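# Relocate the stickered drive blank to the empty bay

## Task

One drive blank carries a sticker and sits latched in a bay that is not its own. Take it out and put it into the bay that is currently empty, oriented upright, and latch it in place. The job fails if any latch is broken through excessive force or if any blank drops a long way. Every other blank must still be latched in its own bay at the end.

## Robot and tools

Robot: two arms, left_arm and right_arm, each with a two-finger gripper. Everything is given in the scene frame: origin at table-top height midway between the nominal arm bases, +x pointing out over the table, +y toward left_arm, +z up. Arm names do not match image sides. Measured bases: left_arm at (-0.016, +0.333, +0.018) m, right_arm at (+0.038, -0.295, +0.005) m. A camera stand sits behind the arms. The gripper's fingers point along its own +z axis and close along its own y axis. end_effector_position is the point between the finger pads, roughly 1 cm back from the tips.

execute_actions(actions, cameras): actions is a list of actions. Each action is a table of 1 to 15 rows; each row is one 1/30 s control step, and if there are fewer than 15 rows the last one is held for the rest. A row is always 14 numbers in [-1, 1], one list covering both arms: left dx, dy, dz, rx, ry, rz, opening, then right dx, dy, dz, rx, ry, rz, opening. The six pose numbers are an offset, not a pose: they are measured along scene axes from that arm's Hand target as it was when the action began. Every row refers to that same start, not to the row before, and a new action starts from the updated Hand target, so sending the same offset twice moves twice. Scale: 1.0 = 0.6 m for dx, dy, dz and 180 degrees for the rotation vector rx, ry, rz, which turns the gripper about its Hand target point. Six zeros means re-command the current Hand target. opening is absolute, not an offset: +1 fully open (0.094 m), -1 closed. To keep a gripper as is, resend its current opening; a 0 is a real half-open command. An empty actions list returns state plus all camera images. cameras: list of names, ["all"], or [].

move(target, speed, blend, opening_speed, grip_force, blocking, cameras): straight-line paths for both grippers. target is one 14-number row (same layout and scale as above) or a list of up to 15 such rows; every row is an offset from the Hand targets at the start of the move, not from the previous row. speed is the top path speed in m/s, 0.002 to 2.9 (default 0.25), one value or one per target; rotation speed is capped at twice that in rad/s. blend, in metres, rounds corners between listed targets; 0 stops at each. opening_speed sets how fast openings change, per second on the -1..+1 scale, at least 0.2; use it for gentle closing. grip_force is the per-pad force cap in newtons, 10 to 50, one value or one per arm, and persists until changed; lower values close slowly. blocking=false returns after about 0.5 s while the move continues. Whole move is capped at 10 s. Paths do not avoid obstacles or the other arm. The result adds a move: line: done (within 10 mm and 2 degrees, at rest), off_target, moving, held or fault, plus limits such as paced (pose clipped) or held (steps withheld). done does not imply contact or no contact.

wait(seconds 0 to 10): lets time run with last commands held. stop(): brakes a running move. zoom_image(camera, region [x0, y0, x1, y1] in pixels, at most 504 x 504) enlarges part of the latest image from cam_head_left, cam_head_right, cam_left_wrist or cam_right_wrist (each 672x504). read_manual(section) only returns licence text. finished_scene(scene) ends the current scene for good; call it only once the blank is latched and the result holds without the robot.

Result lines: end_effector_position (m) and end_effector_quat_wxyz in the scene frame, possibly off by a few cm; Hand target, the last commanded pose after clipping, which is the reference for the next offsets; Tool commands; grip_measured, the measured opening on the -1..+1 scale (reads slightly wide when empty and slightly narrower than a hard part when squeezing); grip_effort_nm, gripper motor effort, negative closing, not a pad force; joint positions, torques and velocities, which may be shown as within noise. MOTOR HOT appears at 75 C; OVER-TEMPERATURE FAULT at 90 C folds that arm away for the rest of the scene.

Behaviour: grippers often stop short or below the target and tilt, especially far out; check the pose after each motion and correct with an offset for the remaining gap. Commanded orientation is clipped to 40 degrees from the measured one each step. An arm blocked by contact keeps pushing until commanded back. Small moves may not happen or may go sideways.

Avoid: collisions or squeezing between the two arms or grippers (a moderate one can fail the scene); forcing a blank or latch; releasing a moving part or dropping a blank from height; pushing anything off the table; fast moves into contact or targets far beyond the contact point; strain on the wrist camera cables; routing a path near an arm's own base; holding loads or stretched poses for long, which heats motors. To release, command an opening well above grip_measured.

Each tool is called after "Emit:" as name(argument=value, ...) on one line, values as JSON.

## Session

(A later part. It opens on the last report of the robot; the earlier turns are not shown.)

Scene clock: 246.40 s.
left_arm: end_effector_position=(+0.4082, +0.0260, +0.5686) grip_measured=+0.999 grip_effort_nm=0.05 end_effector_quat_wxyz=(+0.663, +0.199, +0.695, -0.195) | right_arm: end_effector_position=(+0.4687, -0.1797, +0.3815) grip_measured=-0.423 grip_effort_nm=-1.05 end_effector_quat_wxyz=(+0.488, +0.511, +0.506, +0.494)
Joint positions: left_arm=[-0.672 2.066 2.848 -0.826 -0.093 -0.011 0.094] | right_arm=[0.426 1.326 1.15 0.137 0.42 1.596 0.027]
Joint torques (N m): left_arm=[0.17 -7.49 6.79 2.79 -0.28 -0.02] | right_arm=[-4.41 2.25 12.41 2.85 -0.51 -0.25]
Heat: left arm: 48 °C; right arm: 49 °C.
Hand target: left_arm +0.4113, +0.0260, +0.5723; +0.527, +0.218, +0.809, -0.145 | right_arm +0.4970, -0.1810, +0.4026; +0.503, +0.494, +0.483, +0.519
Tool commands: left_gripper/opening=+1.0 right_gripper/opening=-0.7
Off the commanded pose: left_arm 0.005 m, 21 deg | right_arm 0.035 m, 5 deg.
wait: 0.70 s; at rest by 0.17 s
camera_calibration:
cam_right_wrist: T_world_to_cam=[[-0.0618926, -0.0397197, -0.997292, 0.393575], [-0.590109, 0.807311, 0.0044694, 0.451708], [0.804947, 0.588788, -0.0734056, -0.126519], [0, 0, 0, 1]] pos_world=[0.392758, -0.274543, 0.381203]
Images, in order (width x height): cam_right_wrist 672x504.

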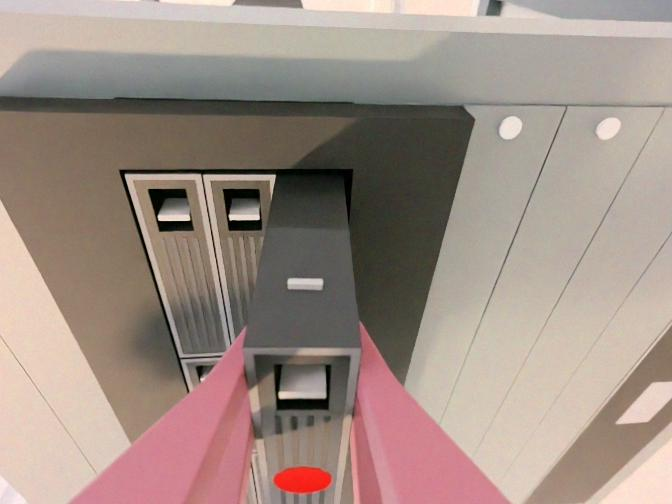

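Emit:
move(target=[0,0,0,0,0,0,1, -0.055,0.0,0,0,0,0,-0.7], speed=0.05)

Emit:
move(target=[0,0,0,0,0,0,1, 0,0,0,0,0,0,-0.2], speed=0.05, opening_speed=0.5)

Emit:
wait(seconds=0.7, cameras=["cam_right_wrist"])

Scene clock: 247.93 s.
left_arm: end_effector_position=(+0.4082, +0.0260, +0.5686) grip_measured=+0.999 grip_effort_nm=0.05 end_effector_quat_wxyz=(+0.663, +0.199, +0.695, -0.195) | right_arm: end_effector_position=(+0.4658, -0.1810, +0.3841) grip_measured=-0.423 grip_effort_nm=-1.05 end_effector_quat_wxyz=(+0.490, +0.509, +0.503, +0.498)
Joint positions: left_arm=[-0.672 2.066 2.848 -0.826 -0.093 -0.011 0.094] | right_arm=[0.426 1.313 1.139 0.147 0.42 1.596 0.027]
Joint torques (N m): left_arm=[0.14 -7.47 6.79 2.79 -0.28 -0.02] | right_arm=[-0.49 -5.98 7.19 2.47 -0.06 -0.25]
Heat: left arm: 48 °C; right arm: 49 °C.
Hand target: left_arm +0.4113, +0.0260, +0.5723; +0.527, +0.218, +0.809, -0.145 | right_arm +0.4641, -0.1809, +0.4027; +0.503, +0.494, +0.483, +0.519
Off the commanded pose: left_arm 0.005 m, 21 deg | right_arm 0.019 m, 4 deg.
elbow stopped short (left arm): the move would have taken joint 3 (elbow) straighter than the controller allows.
move: off_target (left_arm, right_arm)

Scene clock: 249.13 s.
left_arm: end_effector_position=(+0.4082, +0.0260, +0.5686) grip_measured=+0.999 grip_effort_nm=0.05 end_effector_quat_wxyz=(+0.663, +0.199, +0.695, -0.195) | right_arm: end_effector_position=(+0.4658, -0.1809, +0.3882) grip_measured=-0.203 grip_effort_nm=0.12 end_effector_quat_wxyz=(+0.494, +0.506, +0.498, +0.502)
Joint positions: left_arm=[-0.672 2.066 2.848 -0.826 -0.093 -0.011 0.094] | right_arm=[0.426 1.313 1.139 0.165 0.42 1.59 0.037]
Joint torques (N m): left_arm=[0.18 -7.46 6.79 2.78 -0.28 -0.01] | right_arm=[-0.32 -5.74 7.02 2.29 -0.06 -0.13]
Heat: left arm: 48 °C; right arm: 49 °C.
Hand target: left_arm +0.4113, +0.0260, +0.5723; +0.527, +0.218, +0.809, -0.145 | right_arm +0.4641, -0.1809, +0.4027; +0.503, +0.494, +0.483, +0.519
Off the commanded pose: left_arm 0.005 m, 21 deg | right_arm 0.015 m, 3 deg.
elbow stopped short (left arm): the move would have taken joint 3 (elbow) straighter than the controller allows.
move: off_target (left_arm, right_arm)

Scene clock: 249.83 s.
left_arm: end_effector_position=(+0.4082, +0.0260, +0.5686) grip_measured=+0.999 grip_effort_nm=0.05 end_effector_quat_wxyz=(+0.663, +0.199, +0.695, -0.195) | right_arm: end_effector_position=(+0.4658, -0.1809, +0.3882) grip_measured=-0.203 grip_effort_nm=0.12 end_effector_quat_wxyz=(+0.494, +0.506, +0.498, +0.502)
Joint positions: left_arm=[-0.672 2.066 2.848 -0.826 -0.093 -0.011 0.094] | right_arm=[0.426 1.313 1.139 0.165 0.42 1.59 0.037]
Joint torques (N m): left_arm=[0.09 -7.42 6.79 2.79 -0.27 -0.01] | right_arm=[-0.31 -5.93 7.12 2.3 -0.07 -0.18]
Heat: left arm: 48 °C; right arm: 49 °C.
Hand target: left_arm +0.4113, +0.0260, +0.5723; +0.527, +0.218, +0.809, -0.145 | right_arm +0.4641, -0.1809, +0.4027; +0.503, +0.494, +0.483, +0.519
Tool commands: left_gripper/opening=+1.0 right_gripper/opening=-0.2
Off the commanded pose: left_arm 0.005 m, 21 deg | right_arm 0.015 m, 3 deg.
wait: 0.70 s; at rest by 0.17 s
camera_calibration:
cam_right_wrist: T_world_to_cam=[[-0.0344757, -0.0339445, -0.998829, 0.388866], [-0.590535, 0.806981, -0.0070417, 0.455566], [0.806275, 0.5896, -0.0478666, -0.133462], [0, 0, 0, 1]] pos_world=[0.390041, -0.275744, 0.38523]
Images, in order (width x height): cam_right_wrist 672x504.

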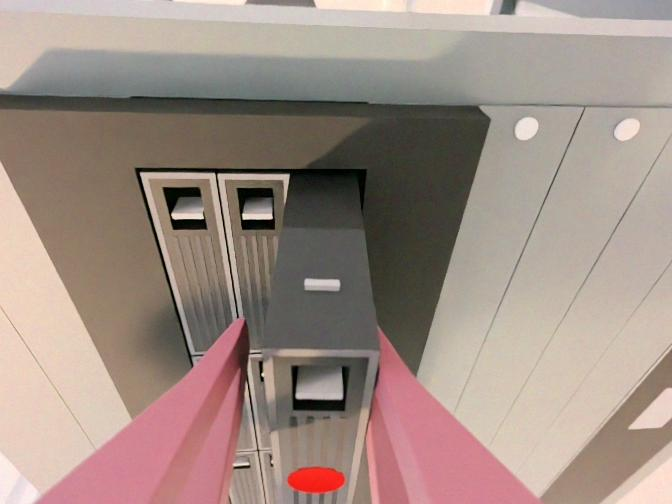

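Emit:
move(target=[0,0,0,0,0,0,1, -0.01,0,-0.018,0,0.006,0,0.1], speed=0.05)

Emit:
wait(seconds=0.7, cameras=["cam_right_wrist"])

Scene clock: 251.57 s.
left_arm: end_effector_position=(+0.4082, +0.0260, +0.5686) grip_measured=+0.999 grip_effort_nm=0.06 end_effector_quat_wxyz=(+0.663, +0.199, +0.695, -0.195) | right_arm: end_effector_position=(+0.4638, -0.1819, +0.3845) grip_measured=+0.097 grip_effort_nm=0.13 end_effector_quat_wxyz=(+0.495, +0.505, +0.496, +0.505)
Joint positions: left_arm=[-0.672 2.066 2.848 -0.826 -0.093 -0.011 0.094] | right_arm=[0.426 1.303 1.109 0.194 0.42 1.59 0.052]
Joint torques (N m): left_arm=[0.17 -7.47 6.8 2.79 -0.28 -0.01] | right_arm=[0.42 -6.86 6.22 1.98 0.02 -0.11]
Heat: left arm: 48 °C; right arm: 49 °C.
Hand target: left_arm +0.4113, +0.0260, +0.5723; +0.527, +0.218, +0.809, -0.145 | right_arm +0.4581, -0.1809, +0.3917; +0.498, +0.499, +0.488, +0.514
Off the commanded pose: left_arm 0.005 m, 21 deg | right_arm 0.009 m, 2 deg.
elbow stopped short (left arm): the move would have taken joint 3 (elbow) straighter than the controller allows.
move: off_target (left_arm)

Scene clock: 252.27 s.
left_arm: end_effector_position=(+0.4082, +0.0260, +0.5686) grip_measured=+0.999 grip_effort_nm=0.05 end_effector_quat_wxyz=(+0.663, +0.199, +0.695, -0.195) | right_arm: end_effector_position=(+0.4638, -0.1819, +0.3845) grip_measured=+0.097 grip_effort_nm=0.13 end_effector_quat_wxyz=(+0.495, +0.505, +0.496, +0.505)
Joint positions: left_arm=[-0.672 2.066 2.848 -0.826 -0.093 -0.011 0.094] | right_arm=[0.426 1.303 1.109 0.194 0.42 1.59 0.052]
Joint torques (N m): left_arm=[0.16 -7.5 6.84 2.79 -0.28 -0.02] | right_arm=[0.44 -6.9 6.08 1.99 0.05 -0.12]
Heat: left arm: 48 °C; right arm: 49 °C.
Hand target: left_arm +0.4113, +0.0260, +0.5723; +0.527, +0.218, +0.809, -0.145 | right_arm +0.4581, -0.1809, +0.3917; +0.498, +0.499, +0.488, +0.514
Tool commands: left_gripper/opening=+1.0 right_gripper/opening=+0.1
Off the commanded pose: left_arm 0.005 m, 21 deg | right_arm 0.009 m, 2 deg.
wait: 0.70 s; at rest by 0.17 s
camera_calibration:
cam_right_wrist: T_world_to_cam=[[-0.0264283, -0.03037, -0.999189, 0.382114], [-0.59041, 0.807054, -0.00891387, 0.455702], [0.806671, 0.589696, -0.0392598, -0.134858], [0, 0, 0, 1]] pos_world=[0.387936, -0.276647, 0.380572]
Images, in order (width x height): cam_right_wrist 672x504.

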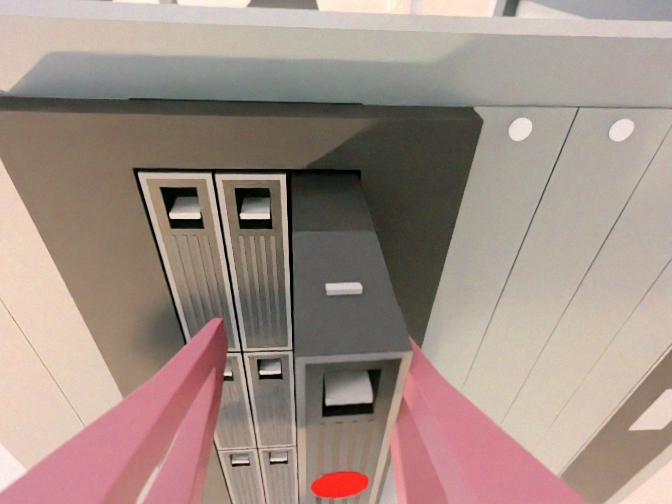

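Emit:
move(target=[0,0,0,0,0,0,1, 0.0,0.001,-0.006,0,0,0,-0.2], speed=0.05, opening_speed=0.3)

Emit:
wait(seconds=0.6, cameras=["cam_right_wrist"])

Scene clock: 254.20 s.
left_arm: end_effector_position=(+0.4082, +0.0260, +0.5686) grip_measured=+0.999 grip_effort_nm=0.05 end_effector_quat_wxyz=(+0.663, +0.199, +0.695, -0.195) | right_arm: end_effector_position=(+0.4635, -0.1803, +0.3808) grip_measured=-0.197 grip_effort_nm=-0.17 end_effector_quat_wxyz=(+0.494, +0.504, +0.497, +0.506)
Joint positions: left_arm=[-0.672 2.066 2.848 -0.826 -0.093 -0.011 0.094] | right_arm=[0.429 1.303 1.095 0.207 0.42 1.59 0.038]
Joint torques (N m): left_arm=[0.14 -7.47 6.8 2.78 -0.29 -0.01] | right_arm=[0.23 -6.89 6.09 2 0.12 -0.08]
Heat: left arm: 48 °C; right arm: 48 °C.
Hand target: left_arm +0.4113, +0.0260, +0.5723; +0.527, +0.218, +0.809, -0.145 | right_arm +0.4581, -0.1804, +0.3881; +0.498, +0.499, +0.488, +0.514
Off the commanded pose: left_arm 0.005 m, 21 deg | right_arm 0.009 m, 2 deg.
elbow stopped short (left arm): the move would have taken joint 3 (elbow) straighter than the controller allows.
move: off_target (left_arm)

Scene clock: 254.80 s.
left_arm: end_effector_position=(+0.4082, +0.0260, +0.5686) grip_measured=+0.999 grip_effort_nm=0.05 end_effector_quat_wxyz=(+0.663, +0.199, +0.695, -0.195) | right_arm: end_effector_position=(+0.4635, -0.1803, +0.3808) grip_measured=-0.197 grip_effort_nm=-0.17 end_effector_quat_wxyz=(+0.494, +0.504, +0.497, +0.506)
Joint positions: left_arm=[-0.672 2.066 2.848 -0.826 -0.093 -0.011 0.094] | right_arm=[0.429 1.303 1.095 0.207 0.42 1.59 0.038]
Joint torques (N m): left_arm=[0.14 -7.45 6.86 2.79 -0.28 -0.01] | right_arm=[0.23 -6.83 6.2 2 0.08 -0.12]
Heat: left arm: 48 °C; right arm: 48 °C.
Hand target: left_arm +0.4113, +0.0260, +0.5723; +0.527, +0.218, +0.809, -0.145 | right_arm +0.4581, -0.1804, +0.3881; +0.498, +0.499, +0.488, +0.514
Tool commands: left_gripper/opening=+1.0 right_gripper/opening=-0.2
Off the commanded pose: left_arm 0.005 m, 21 deg | right_arm 0.009 m, 2 deg.
wait: 0.60 s; at rest by 0.17 s
camera_calibration:
cam_right_wrist: T_world_to_cam=[[-0.0270848, -0.0307761, -0.999159, 0.378684], [-0.593233, 0.804983, -0.00871402, 0.455194], [0.804575, 0.592499, -0.0400602, -0.133903], [0, 0, 0, 1]] pos_world=[0.388028, -0.275432, 0.376968]
Images, in order (width x height): cam_right_wrist 672x504.

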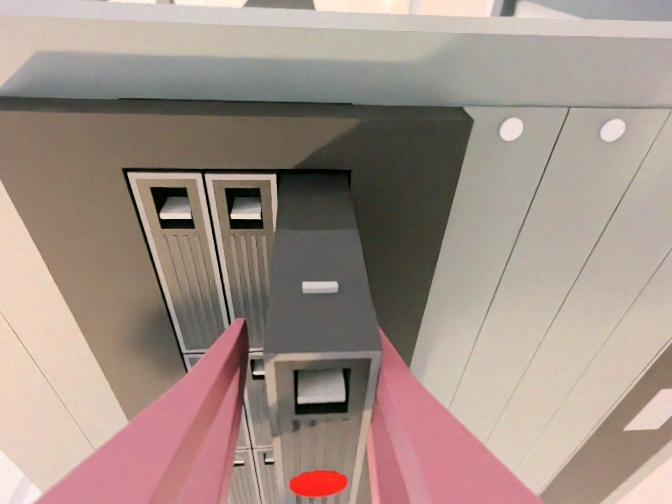

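Emit:
move(target=[0,0,0,0,0,0,1, 0.0,0.0,0,0,0,0,-0.7], speed=0.05, opening_speed=0.4)

Emit:
wait(seconds=0.6, cameras=["cam_right_wrist"])

Scene clock: 256.80 s.
left_arm: end_effector_position=(+0.4082, +0.0260, +0.5686) grip_measured=+0.999 grip_effort_nm=0.05 end_effector_quat_wxyz=(+0.663, +0.199, +0.695, -0.195) | right_arm: end_effector_position=(+0.4635, -0.1803, +0.3808) grip_measured=-0.423 grip_effort_nm=-1.05 end_effector_quat_wxyz=(+0.494, +0.503, +0.497, +0.505)
Joint positions: left_arm=[-0.672 2.066 2.848 -0.826 -0.093 -0.011 0.094] | right_arm=[0.429 1.303 1.095 0.207 0.42 1.589 0.027]
Joint torques (N m): left_arm=[0.14 -7.45 6.84 2.78 -0.29 -0.01] | right_arm=[0.46 -6.86 6.19 2 0.02 -0.11]
Heat: left arm: 48 °C; right arm: 48 °C.
Hand target: left_arm +0.4113, +0.0260, +0.5723; +0.527, +0.218, +0.809, -0.145 | right_arm +0.4581, -0.1804, +0.3881; +0.498, +0.499, +0.488, +0.514
Off the commanded pose: left_arm 0.005 m, 21 deg | right_arm 0.009 m, 2 deg.
elbow stopped short (left arm): the move would have taken joint 3 (elbow) straighter than the controller allows.
move: off_target (left_arm)

Scene clock: 257.40 s.
left_arm: end_effector_position=(+0.4082, +0.0260, +0.5686) grip_measured=+0.999 grip_effort_nm=0.05 end_effector_quat_wxyz=(+0.663, +0.199, +0.695, -0.195) | right_arm: end_effector_position=(+0.4635, -0.1803, +0.3808) grip_measured=-0.423 grip_effort_nm=-1.05 end_effector_quat_wxyz=(+0.494, +0.503, +0.497, +0.505)
Joint positions: left_arm=[-0.672 2.066 2.848 -0.826 -0.093 -0.011 0.094] | right_arm=[0.429 1.303 1.095 0.207 0.42 1.589 0.027]
Joint velocities: left_arm=[within noise] | right_arm=[-0.002 -0.046 -0.012 -0.037 -0.037 -0.051 0]
Joint torques (N m): left_arm=[0.16 -7.47 6.86 2.79 -0.29 -0.02] | right_arm=[0.32 -6.71 6.11 1.99 0.06 -0.07]
Heat: left arm: 48 °C; right arm: 48 °C.
Hand target: left_arm +0.4113, +0.0260, +0.5723; +0.527, +0.218, +0.809, -0.145 | right_arm +0.4581, -0.1804, +0.3881; +0.498, +0.499, +0.488, +0.514
Tool commands: left_gripper/opening=+1.0 right_gripper/opening=-0.7
Off the commanded pose: left_arm 0.005 m, 21 deg | right_arm 0.009 m, 2 deg.
wait: 0.60 s; at rest by 0.17 s
camera_calibration:
cam_right_wrist: T_world_to_cam=[[-0.0270323, -0.0318568, -0.999127, 0.378451], [-0.593197, 0.805, -0.00961762, 0.455526], [0.804603, 0.592419, -0.0406584, -0.133707], [0, 0, 0, 1]] pos_world=[0.388028, -0.275431, 0.377066]
Images, in order (width x height): cam_right_wrist 672x504.

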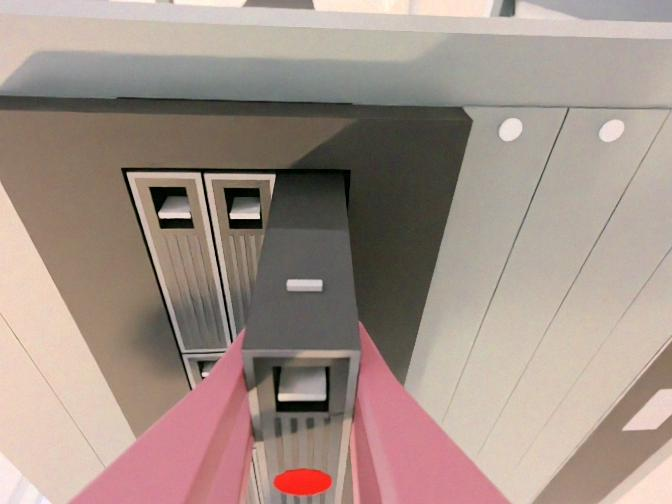

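Emit:
move(target=[0,0,0,0,0,0,1, 0.045,0.0,0.018,0,-0.005,0,-0.7], speed=0.035)

Emit:
wait(seconds=0.6, cameras=["cam_right_wrist","cam_left_wrist"])

Scene clock: 259.13 s.
left_arm: end_effector_position=(+0.4082, +0.0260, +0.5686) grip_measured=+0.999 grip_effort_nm=0.05 end_effector_quat_wxyz=(+0.663, +0.199, +0.695, -0.195) | right_arm: end_effector_position=(+0.4697, -0.1803, +0.3816) grip_measured=-0.423 grip_effort_nm=-1.05 end_effector_quat_wxyz=(+0.494, +0.506, +0.499, +0.500)
Joint positions: left_arm=[-0.672 2.066 2.848 -0.826 -0.093 -0.011 0.094] | right_arm=[0.423 1.327 1.127 0.187 0.42 1.589 0.027]
Joint torques (N m): left_arm=[0.14 -7.45 6.83 2.79 -0.28 -0.02] | right_arm=[-2.73 -1.03 11.52 2.34 -0.38 -0.16]
Heat: left arm: 48 °C; right arm: 48 °C.
Hand target: left_arm +0.4113, +0.0260, +0.5723; +0.527, +0.218, +0.809, -0.145 | right_arm +0.4851, -0.1803, +0.3990; +0.502, +0.495, +0.484, +0.518
Off the commanded pose: left_arm 0.005 m, 21 deg | right_arm 0.023 m, 3 deg.
elbow stopped short (left arm): the move would have taken joint 3 (elbow) straighter than the controller allows.
move: off_target (left_arm, right_arm)

Scene clock: 259.73 s.
left_arm: end_effector_position=(+0.4082, +0.0260, +0.5686) grip_measured=+0.999 grip_effort_nm=0.05 end_effector_quat_wxyz=(+0.663, +0.199, +0.695, -0.195) | right_arm: end_effector_position=(+0.4697, -0.1803, +0.3816) grip_measured=-0.423 grip_effort_nm=-1.05 end_effector_quat_wxyz=(+0.494, +0.506, +0.499, +0.500)
Joint positions: left_arm=[-0.672 2.066 2.848 -0.826 -0.093 -0.011 0.094] | right_arm=[0.423 1.327 1.127 0.187 0.42 1.589 0.027]
Joint torques (N m): left_arm=[0.17 -7.46 6.82 2.79 -0.28 -0.01] | right_arm=[-2.81 -0.92 11.47 2.34 -0.38 -0.14]
Heat: left arm: 48 °C; right arm: 48 °C.
Hand target: left_arm +0.4113, +0.0260, +0.5723; +0.527, +0.218, +0.809, -0.145 | right_arm +0.4851, -0.1803, +0.3990; +0.502, +0.495, +0.484, +0.518
Tool commands: left_gripper/opening=+1.0 right_gripper/opening=-0.7
Off the commanded pose: left_arm 0.005 m, 21 deg | right_arm 0.023 m, 3 deg.
wait: 0.60 s; at rest by 0.17 s
camera_calibration:
cam_left_wrist: T_world_to_cam=[[-0.547764, -0.83357, 0.0715221, 0.193961], [-0.563443, 0.304356, -0.768049, 0.690604], [0.618454, -0.461009, -0.636385, 0.239019], [0, 0, 0, 1]] pos_world=[0.347539, 0.0616802, 0.668653]
cam_right_wrist: T_world_to_cam=[[-0.0380428, -0.0365474, -0.998608, 0.383509], [-0.588686, 0.80833, -0.00715707, 0.4567], [0.807466, 0.587594, -0.052266, -0.136483], [0, 0, 0, 1]] pos_world=[0.393648, -0.274952, 0.37911]
Images, in order (width x height): cam_left_wrist 672x504, cam_right_wrist 672x504.

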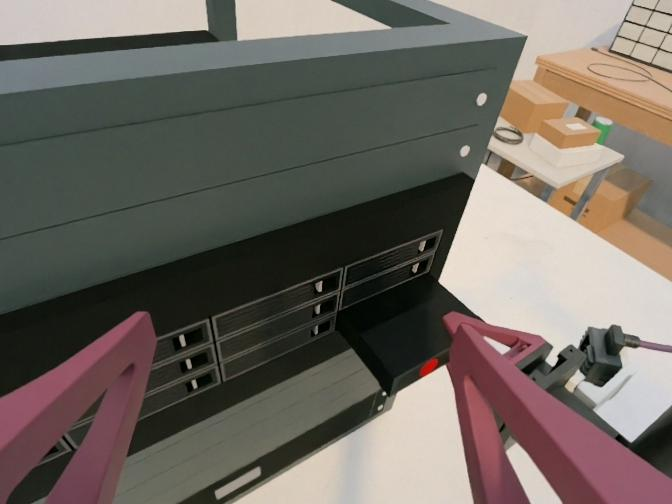

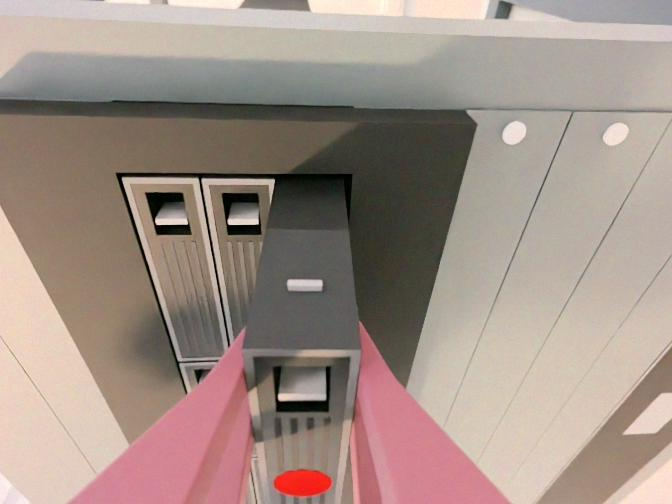

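Emit:
zoom_image(camera="cam_left_wrist", region=[320, 240, 480, 400])

Emit:
zoom_image(camera="cam_right_wrist", region=[200, 140, 400, 300])

Scaled by 3.150 from the camera's 672x504 image, which has a finer 960x720 frame.

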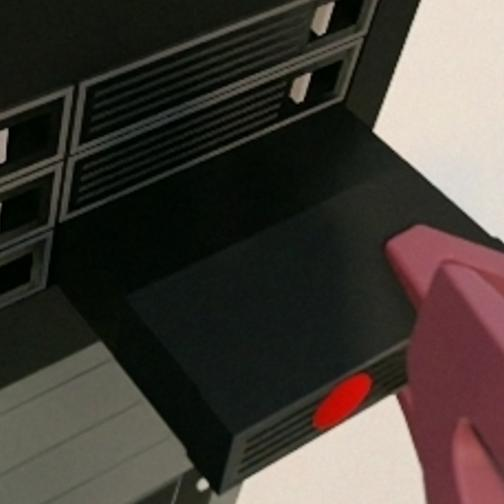

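Scaled by 2.520 from the camera's 672x504 image, which has a finer 960x720 frame.

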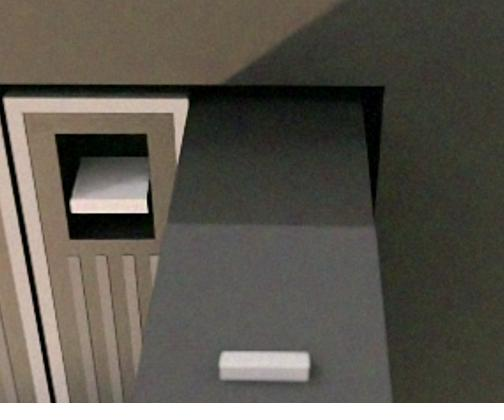

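Emit:
move(target=[[0,0,0,0,0,0,1, -0.045,-0.003,-0.003,-0.003,0,0,-0.7],[0,0,0,0,0,0,1, 0.01,-0.003,-0.003,-0.003,0,0,-0.7]], speed=0.05)

Emit:
move(target=[[0,0,0,0,0,0,1, -0.055,0.003,0,0,0,0,-0.7],[0,0,0,0,0,0,1, 0.00,0.005,0.0,0,0,0,-0.7]], speed=0.05)

Scene clock: 263.40 s.
left_arm: end_effector_position=(+0.4082, +0.0260, +0.5686) grip_measured=+0.999 grip_effort_nm=0.05 end_effector_quat_wxyz=(+0.663, +0.199, +0.695, -0.195) | right_arm: end_effector_position=(+0.4710, -0.1808, +0.3814) grip_measured=-0.423 grip_effort_nm=-1.05 end_effector_quat_wxyz=(+0.494, +0.506, +0.500, +0.500)
Joint positions: left_arm=[-0.672 2.066 2.848 -0.826 -0.093 -0.011 0.094] | right_arm=[0.419 1.33 1.129 0.187 0.413 1.587 0.027]
Joint torques (N m): left_arm=[0.18 -7.53 6.86 2.78 -0.29 -0.01] | right_arm=[-3.4 0.29 11.66 2.45 -0.47 -0.23]
Heat: left arm: 48 °C; right arm: 49 °C.
Hand target: left_arm +0.4113, +0.0260, +0.5723; +0.527, +0.218, +0.809, -0.145 | right_arm +0.4911, -0.1821, +0.3972; +0.504, +0.493, +0.486, +0.516
Off the commanded pose: left_arm 0.005 m, 21 deg | right_arm 0.025 m, 3 deg.
elbow stopped short (left arm): the move would have taken joint 3 (elbow) straighter than the controller allows.
move: off_target (left_arm, right_arm)

Scene clock: 265.27 s.
left_arm: end_effector_position=(+0.4082, +0.0260, +0.5686) grip_measured=+0.999 grip_effort_nm=0.05 end_effector_quat_wxyz=(+0.663, +0.199, +0.695, -0.195) | right_arm: end_effector_position=(+0.4717, -0.1802, +0.3805) grip_measured=-0.423 grip_effort_nm=-1.05 end_effector_quat_wxyz=(+0.493, +0.506, +0.502, +0.499)
Joint positions: left_arm=[-0.672 2.066 2.848 -0.826 -0.093 -0.011 0.094] | right_arm=[0.42 1.334 1.132 0.185 0.414 1.588 0.027]
Joint torques (N m): left_arm=[0.1 -7.47 6.79 2.79 -0.28 -0.02] | right_arm=[-2.8 0.21 11.79 2.5 -0.33 -0.24]
Heat: left arm: 49 °C; right arm: 49 °C.
Hand target: left_arm +0.4113, +0.0260, +0.5723; +0.527, +0.218, +0.809, -0.145 | right_arm +0.4911, -0.1791, +0.3971; +0.504, +0.493, +0.487, +0.516
Off the commanded pose: left_arm 0.005 m, 21 deg | right_arm 0.026 m, 3 deg.
elbow stopped short (left arm): the move would have taken joint 3 (elbow) straighter than the controller allows.
move: off_target (left_arm, right_arm)

Emit:
move(target=[[0,0,0,0,0,0,1, -0.045,0.003,0,0,-0.003,0.004,-0.7],[0,0,0,0,0,0,1, 0.015,0.003,-0.002,0,-0.003,0.004,-0.7]], speed=0.05)

Emit:
move(target=[[0,0,0,0,0,0,1, -0.06,-0.002,0,0,0,-0.007,-0.7],[0,0,0,0,0,0,1, 0.00,-0.002,0.0,0,0,-0.007,-0.7]], speed=0.05)

Emit:
wait(seconds=0.6, cameras=["cam_right_wrist","cam_left_wrist"])

Emit:
zoom_image(camera="cam_left_wrist", region=[320, 240, 480, 400])

Emit:
zoom_image(camera="cam_right_wrist", region=[200, 140, 400, 300])

Scene clock: 268.33 s.
left_arm: end_effector_position=(+0.4082, +0.0260, +0.5686) grip_measured=+0.999 grip_effort_nm=0.05 end_effector_quat_wxyz=(+0.663, +0.199, +0.695, -0.195) | right_arm: end_effector_position=(+0.4744, -0.1801, +0.3793) grip_measured=-0.423 grip_effort_nm=-1.05 end_effector_quat_wxyz=(+0.494, +0.506, +0.501, +0.499)
Joint positions: left_arm=[-0.672 2.066 2.848 -0.826 -0.093 -0.011 0.094] | right_arm=[0.417 1.343 1.132 0.196 0.413 1.586 0.027]
Joint torques (N m): left_arm=[0.14 -7.5 6.84 2.8 -0.29 -0.01] | right_arm=[-3.55 1.99 12.3 2.68 -0.62 -0.27]
Heat: left arm: 49 °C; right arm: 49 °C.
Hand target: left_arm +0.4113, +0.0260, +0.5723; +0.527, +0.218, +0.809, -0.145 | right_arm +0.5000, -0.1774, +0.3961; +0.503, +0.487, +0.487, +0.522
Off the commanded pose: left_arm 0.005 m, 21 deg | right_arm 0.031 m, 4 deg.
elbow stopped short (left arm): the move would have taken joint 3 (elbow) straighter than the controller allows.
move: off_target (left_arm, right_arm)

Scene clock: 270.27 s.
left_arm: end_effector_position=(+0.4082, +0.0260, +0.5687) grip_measured=+0.999 grip_effort_nm=0.05 end_effector_quat_wxyz=(+0.664, +0.199, +0.694, -0.195) | right_arm: end_effector_position=(+0.4754, -0.1797, +0.3790) grip_measured=-0.423 grip_effort_nm=-1.05 end_effector_quat_wxyz=(+0.497, +0.507, +0.499, +0.497)
Joint positions: left_arm=[-0.672 2.066 2.848 -0.826 -0.093 -0.011 0.094] | right_arm=[0.421 1.35 1.135 0.201 0.425 1.585 0.027]
Joint torques (N m): left_arm=[0.16 -7.47 6.79 2.79 -0.28 -0.01] | right_arm=[-3.18 1.63 12.33 2.62 -0.42 -0.3]
Heat: left arm: 49 °C; right arm: 49 °C.
Hand target: left_arm +0.4113, +0.0260, +0.5724; +0.527, +0.218, +0.809, -0.145 | right_arm +0.5001, -0.1784, +0.3960; +0.509, +0.492, +0.482, +0.516
Off the commanded pose: left_arm 0.005 m, 21 deg | right_arm 0.030 m, 4 deg.
elbow stopped short (left arm): the move would have taken joint 3 (elbow) straighter than the controller allows.
move: off_target (left_arm, right_arm)

Scene clock: 270.87 s.
left_arm: end_effector_position=(+0.4082, +0.0260, +0.5687) grip_measured=+0.999 grip_effort_nm=0.05 end_effector_quat_wxyz=(+0.664, +0.199, +0.694, -0.195) | right_arm: end_effector_position=(+0.4754, -0.1797, +0.3789) grip_measured=-0.423 grip_effort_nm=-1.05 end_effector_quat_wxyz=(+0.497, +0.507, +0.499, +0.497)
Joint positions: left_arm=[-0.672 2.066 2.848 -0.826 -0.093 -0.011 0.094] | right_arm=[0.421 1.35 1.135 0.201 0.425 1.585 0.027]
Joint torques (N m): left_arm=[0.16 -7.51 6.8 2.79 -0.29 -0.01] | right_arm=[-3.28 1.52 12.46 2.58 -0.39 -0.31]
Heat: left arm: 49 °C; right arm: 50 °C.
Hand target: left_arm +0.4113, +0.0260, +0.5724; +0.527, +0.218, +0.809, -0.145 | right_arm +0.5001, -0.1784, +0.3960; +0.509, +0.493, +0.482, +0.516
Tool commands: left_gripper/opening=+1.0 right_gripper/opening=-0.7
Off the commanded pose: left_arm 0.005 m, 21 deg | right_arm 0.030 m, 4 deg.
wait: 0.60 s; at rest by 0.17 s
camera_calibration:
cam_left_wrist: T_world_to_cam=[[-0.547784, -0.83356, 0.0714877, 0.193936], [-0.56319, 0.304218, -0.768289, 0.690631], [0.618667, -0.461118, -0.636098, 0.238822], [0, 0, 0, 1]] pos_world=[0.34744, 0.06168, 0.668655]
cam_right_wrist: T_world_to_cam=[[-0.0396721, -0.0407062, -0.998383, 0.381052], [-0.582858, 0.812513, -0.00996727, 0.458653], [0.811605, 0.58152, -0.05596, -0.143196], [0, 0, 0, 1]] pos_world=[0.398665, -0.273879, 0.376994]
Images, in order (width x height): cam_left_wrist 672x504, cam_right_wrist 672x504.

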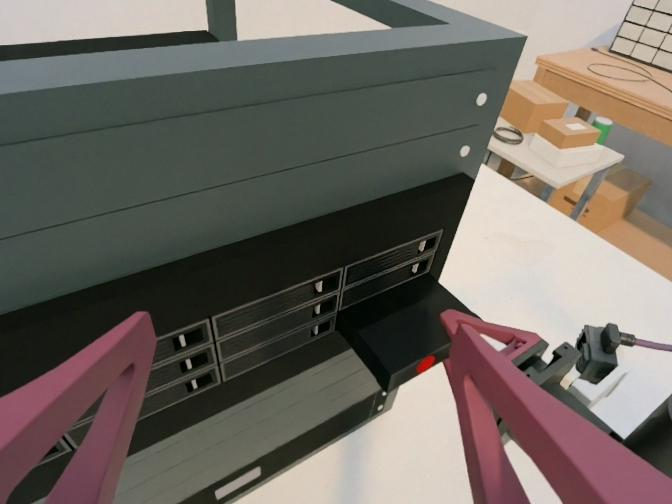

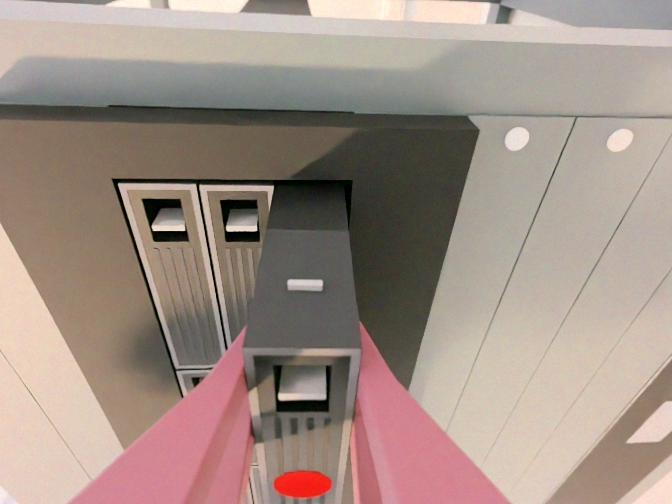

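Scaled by 3.150 from the camera's 672x504 image, which has a finer 960x720 frame.

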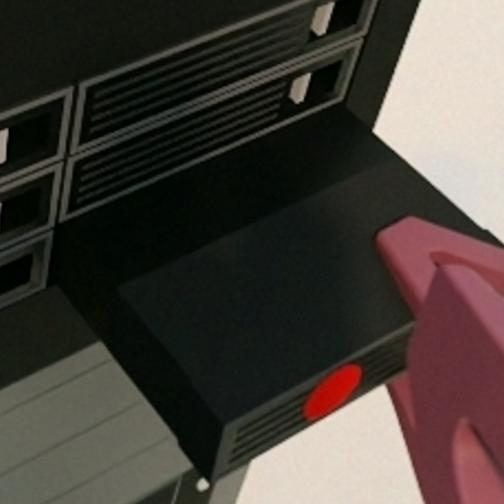

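Scaled by 2.520 from the camera's 672x504 image, which has a finer 960x720 frame.

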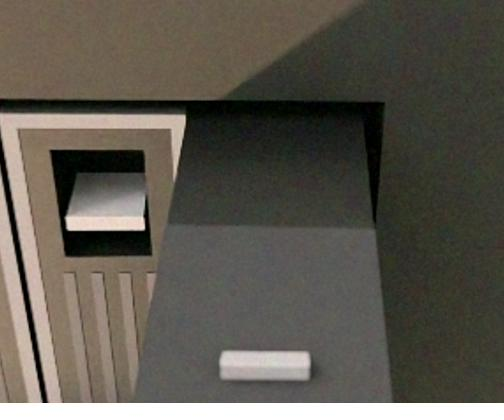

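Emit:
move(target=[[0,0,0,0,0,0,1, -0.06,0,0,-0.001,-0.008,0.003,-0.7],[0,0,0,0,0,0,1, 0.0,0,0,-0.001,-0.008,0.003,-0.7]], speed=0.05)

Emit:
move(target=[[0,0,0,0,0,0,1, -0.06,-0.002,0,0,-0.002,0,-0.7],[0,0,0,0,0,0,1, 0.00,-0.002,0.0,0,-0.002,0,-0.7]], speed=0.05)

Scene clock: 273.57 s.
left_arm: end_effector_position=(+0.4082, +0.0260, +0.5687) grip_measured=+0.999 grip_effort_nm=0.05 end_effector_quat_wxyz=(+0.664, +0.199, +0.694, -0.195) | right_arm: end_effector_position=(+0.4964, -0.1788, +0.3784) grip_measured=-0.423 grip_effort_nm=-1.05 end_effector_quat_wxyz=(+0.506, +0.495, +0.488, +0.510)
Joint positions: left_arm=[-0.672 2.066 2.848 -0.826 -0.093 -0.011 0.094] | right_arm=[0.393 1.425 1.148 0.312 0.391 1.569 0.027]
Joint torques (N m): left_arm=[0.14 -7.45 6.8 2.79 -0.28 -0.01] | right_arm=[-1.24 -5.23 10.14 2.01 -0.27 -0.23]
Heat: left arm: 49 °C; right arm: 50 °C.
Hand target: left_arm +0.4113, +0.0260, +0.5724; +0.527, +0.218, +0.809, -0.145 | right_arm +0.5000, -0.1785, +0.3961; +0.513, +0.483, +0.478, +0.524
Off the commanded pose: left_arm 0.005 m, 21 deg | right_arm 0.018 m, 3 deg.
elbow stopped short (left arm): the move would have taken joint 3 (elbow) straighter than the controller allows.
move: off_target (left_arm, right_arm)

Scene clock: 275.63 s.
left_arm: end_effector_position=(+0.4082, +0.0260, +0.5687) grip_measured=+0.999 grip_effort_nm=0.05 end_effector_quat_wxyz=(+0.664, +0.199, +0.694, -0.195) | right_arm: end_effector_position=(+0.4971, -0.1794, +0.3780) grip_measured=-0.423 grip_effort_nm=-1.05 end_effector_quat_wxyz=(+0.507, +0.493, +0.488, +0.512)
Joint positions: left_arm=[-0.672 2.066 2.848 -0.826 -0.093 -0.011 0.094] | right_arm=[0.389 1.426 1.142 0.325 0.384 1.566 0.027]
Joint torques (N m): left_arm=[0.16 -7.49 6.82 2.79 -0.28 0] | right_arm=[-1.07 -5.39 10.04 2.03 -0.18 -0.2]
Heat: left arm: 49 °C; right arm: 49 °C.
Hand target: left_arm +0.4113, +0.0260, +0.5724; +0.527, +0.218, +0.809, -0.145 | right_arm +0.5001, -0.1797, +0.3959; +0.515, +0.481, +0.477, +0.525
Off the commanded pose: left_arm 0.005 m, 21 deg | right_arm 0.018 m, 3 deg.
elbow stopped short (left arm): the move would have taken joint 3 (elbow) straighter than the controller allows.
move: off_target (left_arm, right_arm)

Emit:
move(target=[[0,0,0,0,0,0,1, -0.005,0,-0.012,0,0.006,0,-0.15],[0,0,0,0,0,0,1, -0.038,0,-0.014,0,0.008,0,-0.15]], speed=0.05)

Emit:
wait(seconds=0.6, cameras=["cam_right_wrist","cam_left_wrist"])

Scene clock: 277.83 s.
left_arm: end_effector_position=(+0.4082, +0.0260, +0.5687) grip_measured=+0.999 grip_effort_nm=0.05 end_effector_quat_wxyz=(+0.664, +0.199, +0.694, -0.195) | right_arm: end_effector_position=(+0.4839, -0.1786, +0.3839) grip_measured=-0.153 grip_effort_nm=0.12 end_effector_quat_wxyz=(+0.505, +0.488, +0.487, +0.519)
Joint positions: left_arm=[-0.672 2.066 2.848 -0.826 -0.093 -0.011 0.094] | right_arm=[0.401 1.377 1.113 0.317 0.383 1.565 0.04]
Joint torques (N m): left_arm=[0.16 -7.49 6.8 2.79 -0.28 -0.01] | right_arm=[0.42 -7.87 6.26 1.74 0.18 -0.11]
Heat: left arm: 49 °C; right arm: 49 °C.
Hand target: left_arm +0.4113, +0.0260, +0.5724; +0.527, +0.218, +0.809, -0.145 | right_arm +0.4773, -0.1797, +0.3876; +0.509, +0.488, +0.483, +0.519
Off the commanded pose: left_arm 0.005 m, 21 deg | right_arm 0.008 m, 1 deg.
elbow stopped short (left arm): the move would have taken joint 3 (elbow) straighter than the controller allows.
move: off_target (left_arm)

Scene clock: 278.43 s.
left_arm: end_effector_position=(+0.4082, +0.0260, +0.5687) grip_measured=+0.999 grip_effort_nm=0.05 end_effector_quat_wxyz=(+0.664, +0.199, +0.694, -0.195) | right_arm: end_effector_position=(+0.4839, -0.1786, +0.3839) grip_measured=-0.153 grip_effort_nm=0.12 end_effector_quat_wxyz=(+0.505, +0.488, +0.487, +0.519)
Joint positions: left_arm=[-0.672 2.066 2.848 -0.826 -0.093 -0.011 0.094] | right_arm=[0.401 1.377 1.113 0.317 0.383 1.565 0.04]
Joint torques (N m): left_arm=[0.18 -7.49 6.82 2.79 -0.28 -0.01] | right_arm=[0.42 -7.69 6.28 1.72 0.14 -0.1]
Heat: left arm: 49 °C; right arm: 49 °C.
Hand target: left_arm +0.4113, +0.0260, +0.5724; +0.527, +0.218, +0.809, -0.145 | right_arm +0.4773, -0.1797, +0.3876; +0.509, +0.488, +0.483, +0.519
Tool commands: left_gripper/opening=+1.0 right_gripper/opening=-0.15
Off the commanded pose: left_arm 0.005 m, 21 deg | right_arm 0.008 m, 1 deg.
wait: 0.60 s; at rest by 0.17 s
camera_calibration:
cam_left_wrist: T_world_to_cam=[[-0.547784, -0.83356, 0.0714877, 0.193936], [-0.56319, 0.304218, -0.768289, 0.690631], [0.618667, -0.461118, -0.636098, 0.238822], [0, 0, 0, 1]] pos_world=[0.34744, 0.06168, 0.668655]
cam_right_wrist: T_world_to_cam=[[0.023522, -0.0348304, -0.999116, 0.357147], [-0.598786, 0.799808, -0.0419794, 0.48038], [0.800564, 0.599244, -0.00204285, -0.162669], [0, 0, 0, 1]] pos_world=[0.40947, -0.274294, 0.376665]
Images, in order (width x height): cam_left_wrist 672x504, cam_right_wrist 672x504.

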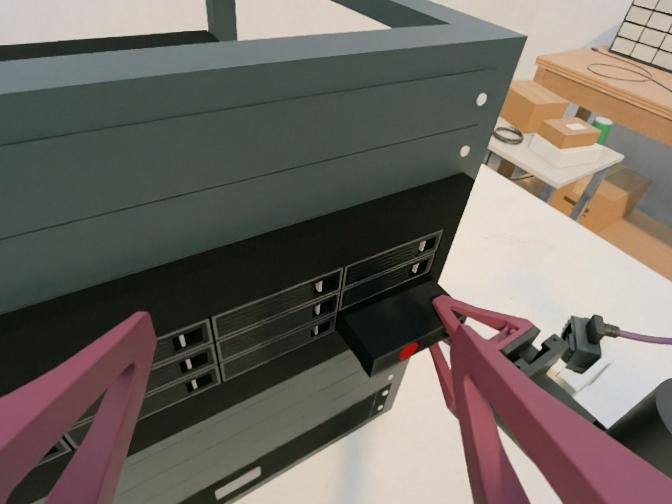

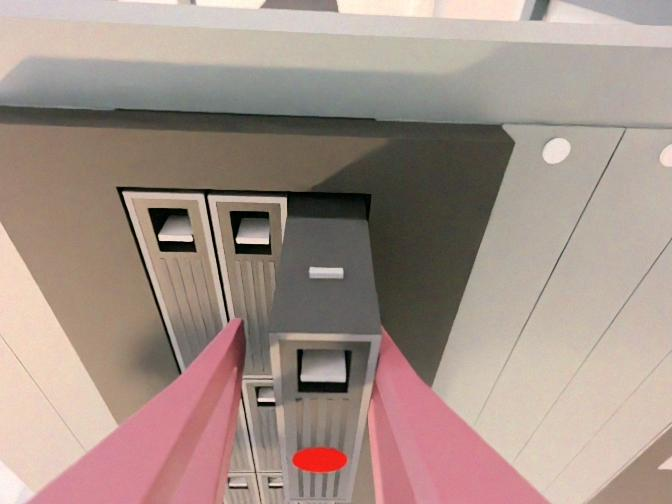

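Emit:
move(target=[0,0,0,0,0,0,1, -0.005,0,-0.012,0,0.006,-0.002,-0.15], speed=0.05)

Emit:
move(target=[0,0,0,0,0,0,1, 0,0,0,0,0,0,-0.7], speed=0.05, opening_speed=0.5)

Emit:
wait(seconds=0.6, cameras=["cam_right_wrist"])

Scene clock: 279.87 s.
left_arm: end_effector_position=(+0.4082, +0.0260, +0.5687) grip_measured=+0.999 grip_effort_nm=0.05 end_effector_quat_wxyz=(+0.664, +0.199, +0.694, -0.195) | right_arm: end_effector_position=(+0.4797, -0.1779, +0.3806) grip_measured=-0.153 grip_effort_nm=0.12 end_effector_quat_wxyz=(+0.505, +0.490, +0.489, +0.516)
Joint positions: left_arm=[-0.672 2.066 2.848 -0.826 -0.093 -0.011 0.094] | right_arm=[0.41 1.364 1.097 0.312 0.395 1.565 0.04]
Joint torques (N m): left_arm=[0.17 -7.49 6.83 2.79 -0.29 -0.01] | right_arm=[0.24 -7.41 6.15 1.66 0.18 -0.02]
Heat: left arm: 49 °C; right arm: 49 °C.
Hand target: left_arm +0.4113, +0.0260, +0.5724; +0.527, +0.218, +0.809, -0.145 | right_arm +0.4742, -0.1797, +0.3806; +0.506, +0.494, +0.486, +0.513
Off the commanded pose: left_arm 0.005 m, 21 deg | right_arm 0.006 m, 1 deg.
elbow stopped short (left arm): the move would have taken joint 3 (elbow) straighter than the controller allows.
move: off_target (left_arm)

Scene clock: 281.17 s.
left_arm: end_effector_position=(+0.4082, +0.0260, +0.5687) grip_measured=+0.999 grip_effort_nm=0.05 end_effector_quat_wxyz=(+0.664, +0.199, +0.694, -0.195) | right_arm: end_effector_position=(+0.4798, -0.1780, +0.3783) grip_measured=-0.421 grip_effort_nm=-1.05 end_effector_quat_wxyz=(+0.503, +0.492, +0.492, +0.513)
Joint positions: left_arm=[-0.672 2.066 2.848 -0.826 -0.093 -0.011 0.094] | right_arm=[0.41 1.364 1.097 0.302 0.396 1.567 0.027]
Joint torques (N m): left_arm=[0.16 -7.5 6.79 2.78 -0.28 -0.01] | right_arm=[0.46 -7.39 6.02 1.8 0.18 -0.05]
Heat: left arm: 49 °C; right arm: 48 °C.
Hand target: left_arm +0.4113, +0.0260, +0.5724; +0.527, +0.218, +0.809, -0.145 | right_arm +0.4742, -0.1798, +0.3805; +0.506, +0.494, +0.486, +0.513
Off the commanded pose: left_arm 0.005 m, 21 deg | right_arm 0.006 m, 1 deg.
elbow stopped short (left arm): the move would have taken joint 3 (elbow) straighter than the controller allows.
move: off_target (left_arm)

Scene clock: 281.77 s.
left_arm: end_effector_position=(+0.4082, +0.0260, +0.5687) grip_measured=+0.999 grip_effort_nm=0.05 end_effector_quat_wxyz=(+0.664, +0.199, +0.694, -0.195) | right_arm: end_effector_position=(+0.4798, -0.1780, +0.3783) grip_measured=-0.421 grip_effort_nm=-1.05 end_effector_quat_wxyz=(+0.503, +0.492, +0.492, +0.513)
Joint positions: left_arm=[-0.672 2.066 2.848 -0.826 -0.093 -0.011 0.094] | right_arm=[0.41 1.364 1.097 0.302 0.396 1.567 0.027]
Joint torques (N m): left_arm=[0.17 -7.51 6.8 2.79 -0.28 -0.01] | right_arm=[0.34 -7.34 6.08 1.78 0.21 -0.06]
Heat: left arm: 49 °C; right arm: 48 °C.
Hand target: left_arm +0.4113, +0.0260, +0.5724; +0.527, +0.218, +0.809, -0.145 | right_arm +0.4742, -0.1798, +0.3805; +0.506, +0.494, +0.486, +0.513
Tool commands: left_gripper/opening=+1.0 right_gripper/opening=-0.7
Off the commanded pose: left_arm 0.005 m, 21 deg | right_arm 0.006 m, 1 deg.
wait: 0.60 s; at rest by 0.17 s
camera_calibration:
cam_right_wrist: T_world_to_cam=[[0.00694262, -0.0396197, -0.999191, 0.358838], [-0.596449, 0.801846, -0.0359389, 0.474264], [0.802621, 0.596215, -0.0180642, -0.155253], [0, 0, 0, 1]] pos_world=[0.404992, -0.273505, 0.372787]
Images, in order (width x height): cam_right_wrist 672x504.

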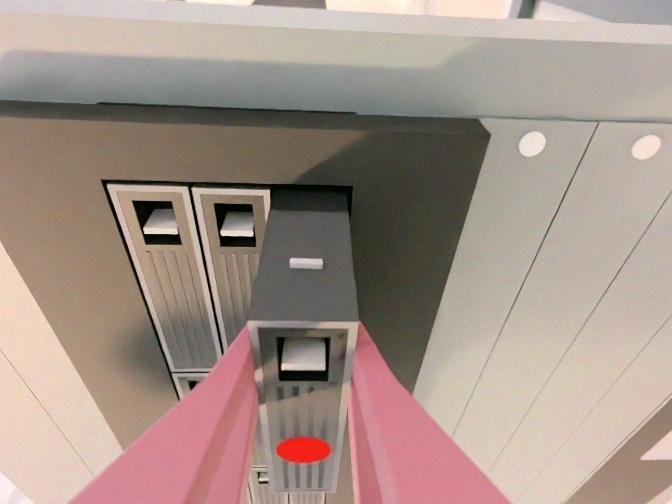

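Emit:
move(target=[0,0,0,0,0,0,1, 0.055,0,0.025,0,-0.008,0,-0.7], speed=0.04)

Emit:
wait(seconds=0.6, cameras=["cam_right_wrist"])

Scene clock: 283.50 s.
left_arm: end_effector_position=(+0.4082, +0.0260, +0.5687) grip_measured=+0.999 grip_effort_nm=0.05 end_effector_quat_wxyz=(+0.664, +0.199, +0.694, -0.195) | right_arm: end_effector_position=(+0.4863, -0.1795, +0.3784) grip_measured=-0.421 grip_effort_nm=-1.05 end_effector_quat_wxyz=(+0.502, +0.499, +0.495, +0.505)
Joint positions: left_arm=[-0.672 2.066 2.848 -0.826 -0.093 -0.011 0.094] | right_arm=[0.403 1.387 1.135 0.266 0.399 1.572 0.027]
Joint torques (N m): left_arm=[0.18 -7.49 6.8 2.78 -0.28 -0.02] | right_arm=[-2.96 0.14 13.18 2.31 -0.35 -0.21]
Heat: left arm: 49 °C; right arm: 48 °C.
Hand target: left_arm +0.4113, +0.0260, +0.5724; +0.527, +0.218, +0.809, -0.145 | right_arm +0.5072, -0.1797, +0.3955; +0.512, +0.488, +0.480, +0.519
Off the commanded pose: left_arm 0.005 m, 21 deg | right_arm 0.027 m, 3 deg.
elbow stopped short (left arm): the move would have taken joint 3 (elbow) straighter than the controller allows.
move: off_target (left_arm, right_arm)

Scene clock: 284.10 s.
left_arm: end_effector_position=(+0.4082, +0.0260, +0.5687) grip_measured=+0.999 grip_effort_nm=0.05 end_effector_quat_wxyz=(+0.664, +0.199, +0.694, -0.195) | right_arm: end_effector_position=(+0.4863, -0.1795, +0.3784) grip_measured=-0.421 grip_effort_nm=-1.05 end_effector_quat_wxyz=(+0.502, +0.499, +0.495, +0.505)
Joint positions: left_arm=[-0.672 2.066 2.848 -0.826 -0.093 -0.011 0.094] | right_arm=[0.403 1.387 1.135 0.266 0.399 1.572 0.027]
Joint torques (N m): left_arm=[0.14 -7.45 6.79 2.79 -0.28 -0.01] | right_arm=[-3.04 0.25 13.05 2.29 -0.33 -0.21]
Heat: left arm: 49 °C; right arm: 48 °C.
Hand target: left_arm +0.4113, +0.0260, +0.5724; +0.527, +0.218, +0.809, -0.145 | right_arm +0.5072, -0.1797, +0.3955; +0.512, +0.488, +0.480, +0.519
Tool commands: left_gripper/opening=+1.0 right_gripper/opening=-0.7
Off the commanded pose: left_arm 0.005 m, 21 deg | right_arm 0.027 m, 3 deg.
wait: 0.60 s; at rest by 0.17 s
camera_calibration:
cam_right_wrist: T_world_to_cam=[[-0.0131711, -0.0422354, -0.999021, 0.367959], [-0.588562, 0.808021, -0.026401, 0.472909], [0.808345, 0.587638, -0.0355007, -0.157295], [0, 0, 0, 1]] pos_world=[0.410331, -0.274147, 0.3745]
Images, in order (width x height): cam_right_wrist 672x504.

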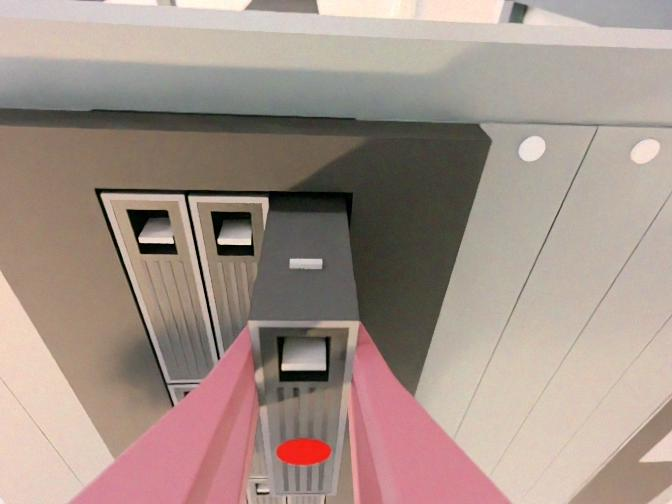

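Emit:
move(target=[[0,0,0,0,0,0,1, -0.03,0,-0.003,0,-0.009,0,-0.7],[0,0,0,0,0,0,1, 0.01,0,-0.003,0,-0.009,0,-0.7]], speed=0.05)

Emit:
wait(seconds=0.6, cameras=["cam_right_wrist"])

Scene clock: 286.33 s.
left_arm: end_effector_position=(+0.4082, +0.0260, +0.5687) grip_measured=+0.999 grip_effort_nm=0.05 end_effector_quat_wxyz=(+0.664, +0.199, +0.694, -0.195) | right_arm: end_effector_position=(+0.5059, -0.1792, +0.3777) grip_measured=-0.421 grip_effort_nm=-1.05 end_effector_quat_wxyz=(+0.508, +0.490, +0.487, +0.514)
Joint positions: left_arm=[-0.672 2.066 2.848 -0.826 -0.093 -0.011 0.094] | right_arm=[0.378 1.458 1.161 0.345 0.369 1.563 0.027]
Joint torques (N m): left_arm=[0.17 -7.47 6.82 2.79 -0.28 -0.01] | right_arm=[-1.11 -4.01 10.45 2.13 -0.08 -0.19]
Heat: left arm: 50 °C; right arm: 49 °C.
Hand target: left_arm +0.4113, +0.0260, +0.5724; +0.527, +0.218, +0.809, -0.145 | right_arm +0.5133, -0.1797, +0.3935; +0.519, +0.481, +0.473, +0.526
Off the commanded pose: left_arm 0.005 m, 21 deg | right_arm 0.018 m, 3 deg.
elbow stopped short (left arm): the move would have taken joint 3 (elbow) straighter than the controller allows.
move: off_target (left_arm, right_arm)

Scene clock: 286.93 s.
left_arm: end_effector_position=(+0.4082, +0.0260, +0.5687) grip_measured=+0.999 grip_effort_nm=0.06 end_effector_quat_wxyz=(+0.664, +0.199, +0.694, -0.195) | right_arm: end_effector_position=(+0.5059, -0.1792, +0.3777) grip_measured=-0.421 grip_effort_nm=-1.05 end_effector_quat_wxyz=(+0.508, +0.490, +0.487, +0.514)
Joint positions: left_arm=[-0.672 2.066 2.848 -0.826 -0.093 -0.011 0.094] | right_arm=[0.378 1.458 1.161 0.346 0.369 1.562 0.027]
Joint torques (N m): left_arm=[0.14 -7.46 6.78 2.78 -0.28 -0.01] | right_arm=[-1.21 -4.3 10.44 2.17 -0.08 -0.21]
Heat: left arm: 50 °C; right arm: 49 °C.
Hand target: left_arm +0.4113, +0.0260, +0.5724; +0.527, +0.218, +0.809, -0.145 | right_arm +0.5132, -0.1797, +0.3936; +0.519, +0.480, +0.473, +0.526
Tool commands: left_gripper/opening=+1.0 right_gripper/opening=-0.7
Off the commanded pose: left_arm 0.005 m, 21 deg | right_arm 0.018 m, 3 deg.
wait: 0.60 s; at rest by 0.17 s
camera_calibration:
cam_right_wrist: T_world_to_cam=[[0.0190752, -0.0404525, -0.998999, 0.35166], [-0.590876, 0.805567, -0.0439022, 0.491584], [0.806537, 0.591122, -0.0085361, -0.181938], [0, 0, 0, 1]] pos_world=[0.430497, -0.27423, 0.371336]
Images, in order (width x height): cam_right_wrist 672x504.

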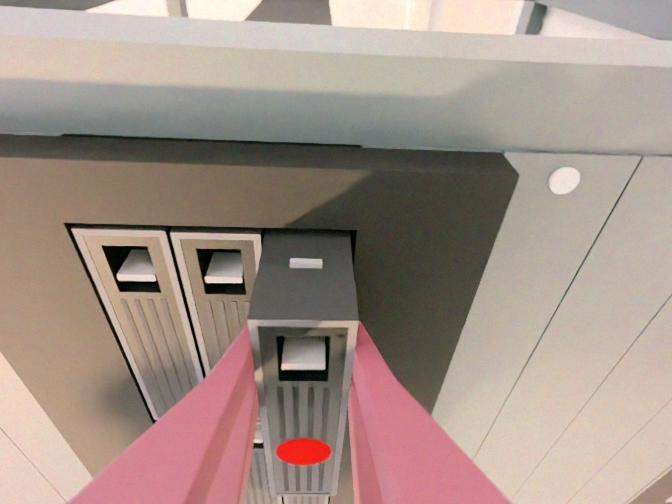

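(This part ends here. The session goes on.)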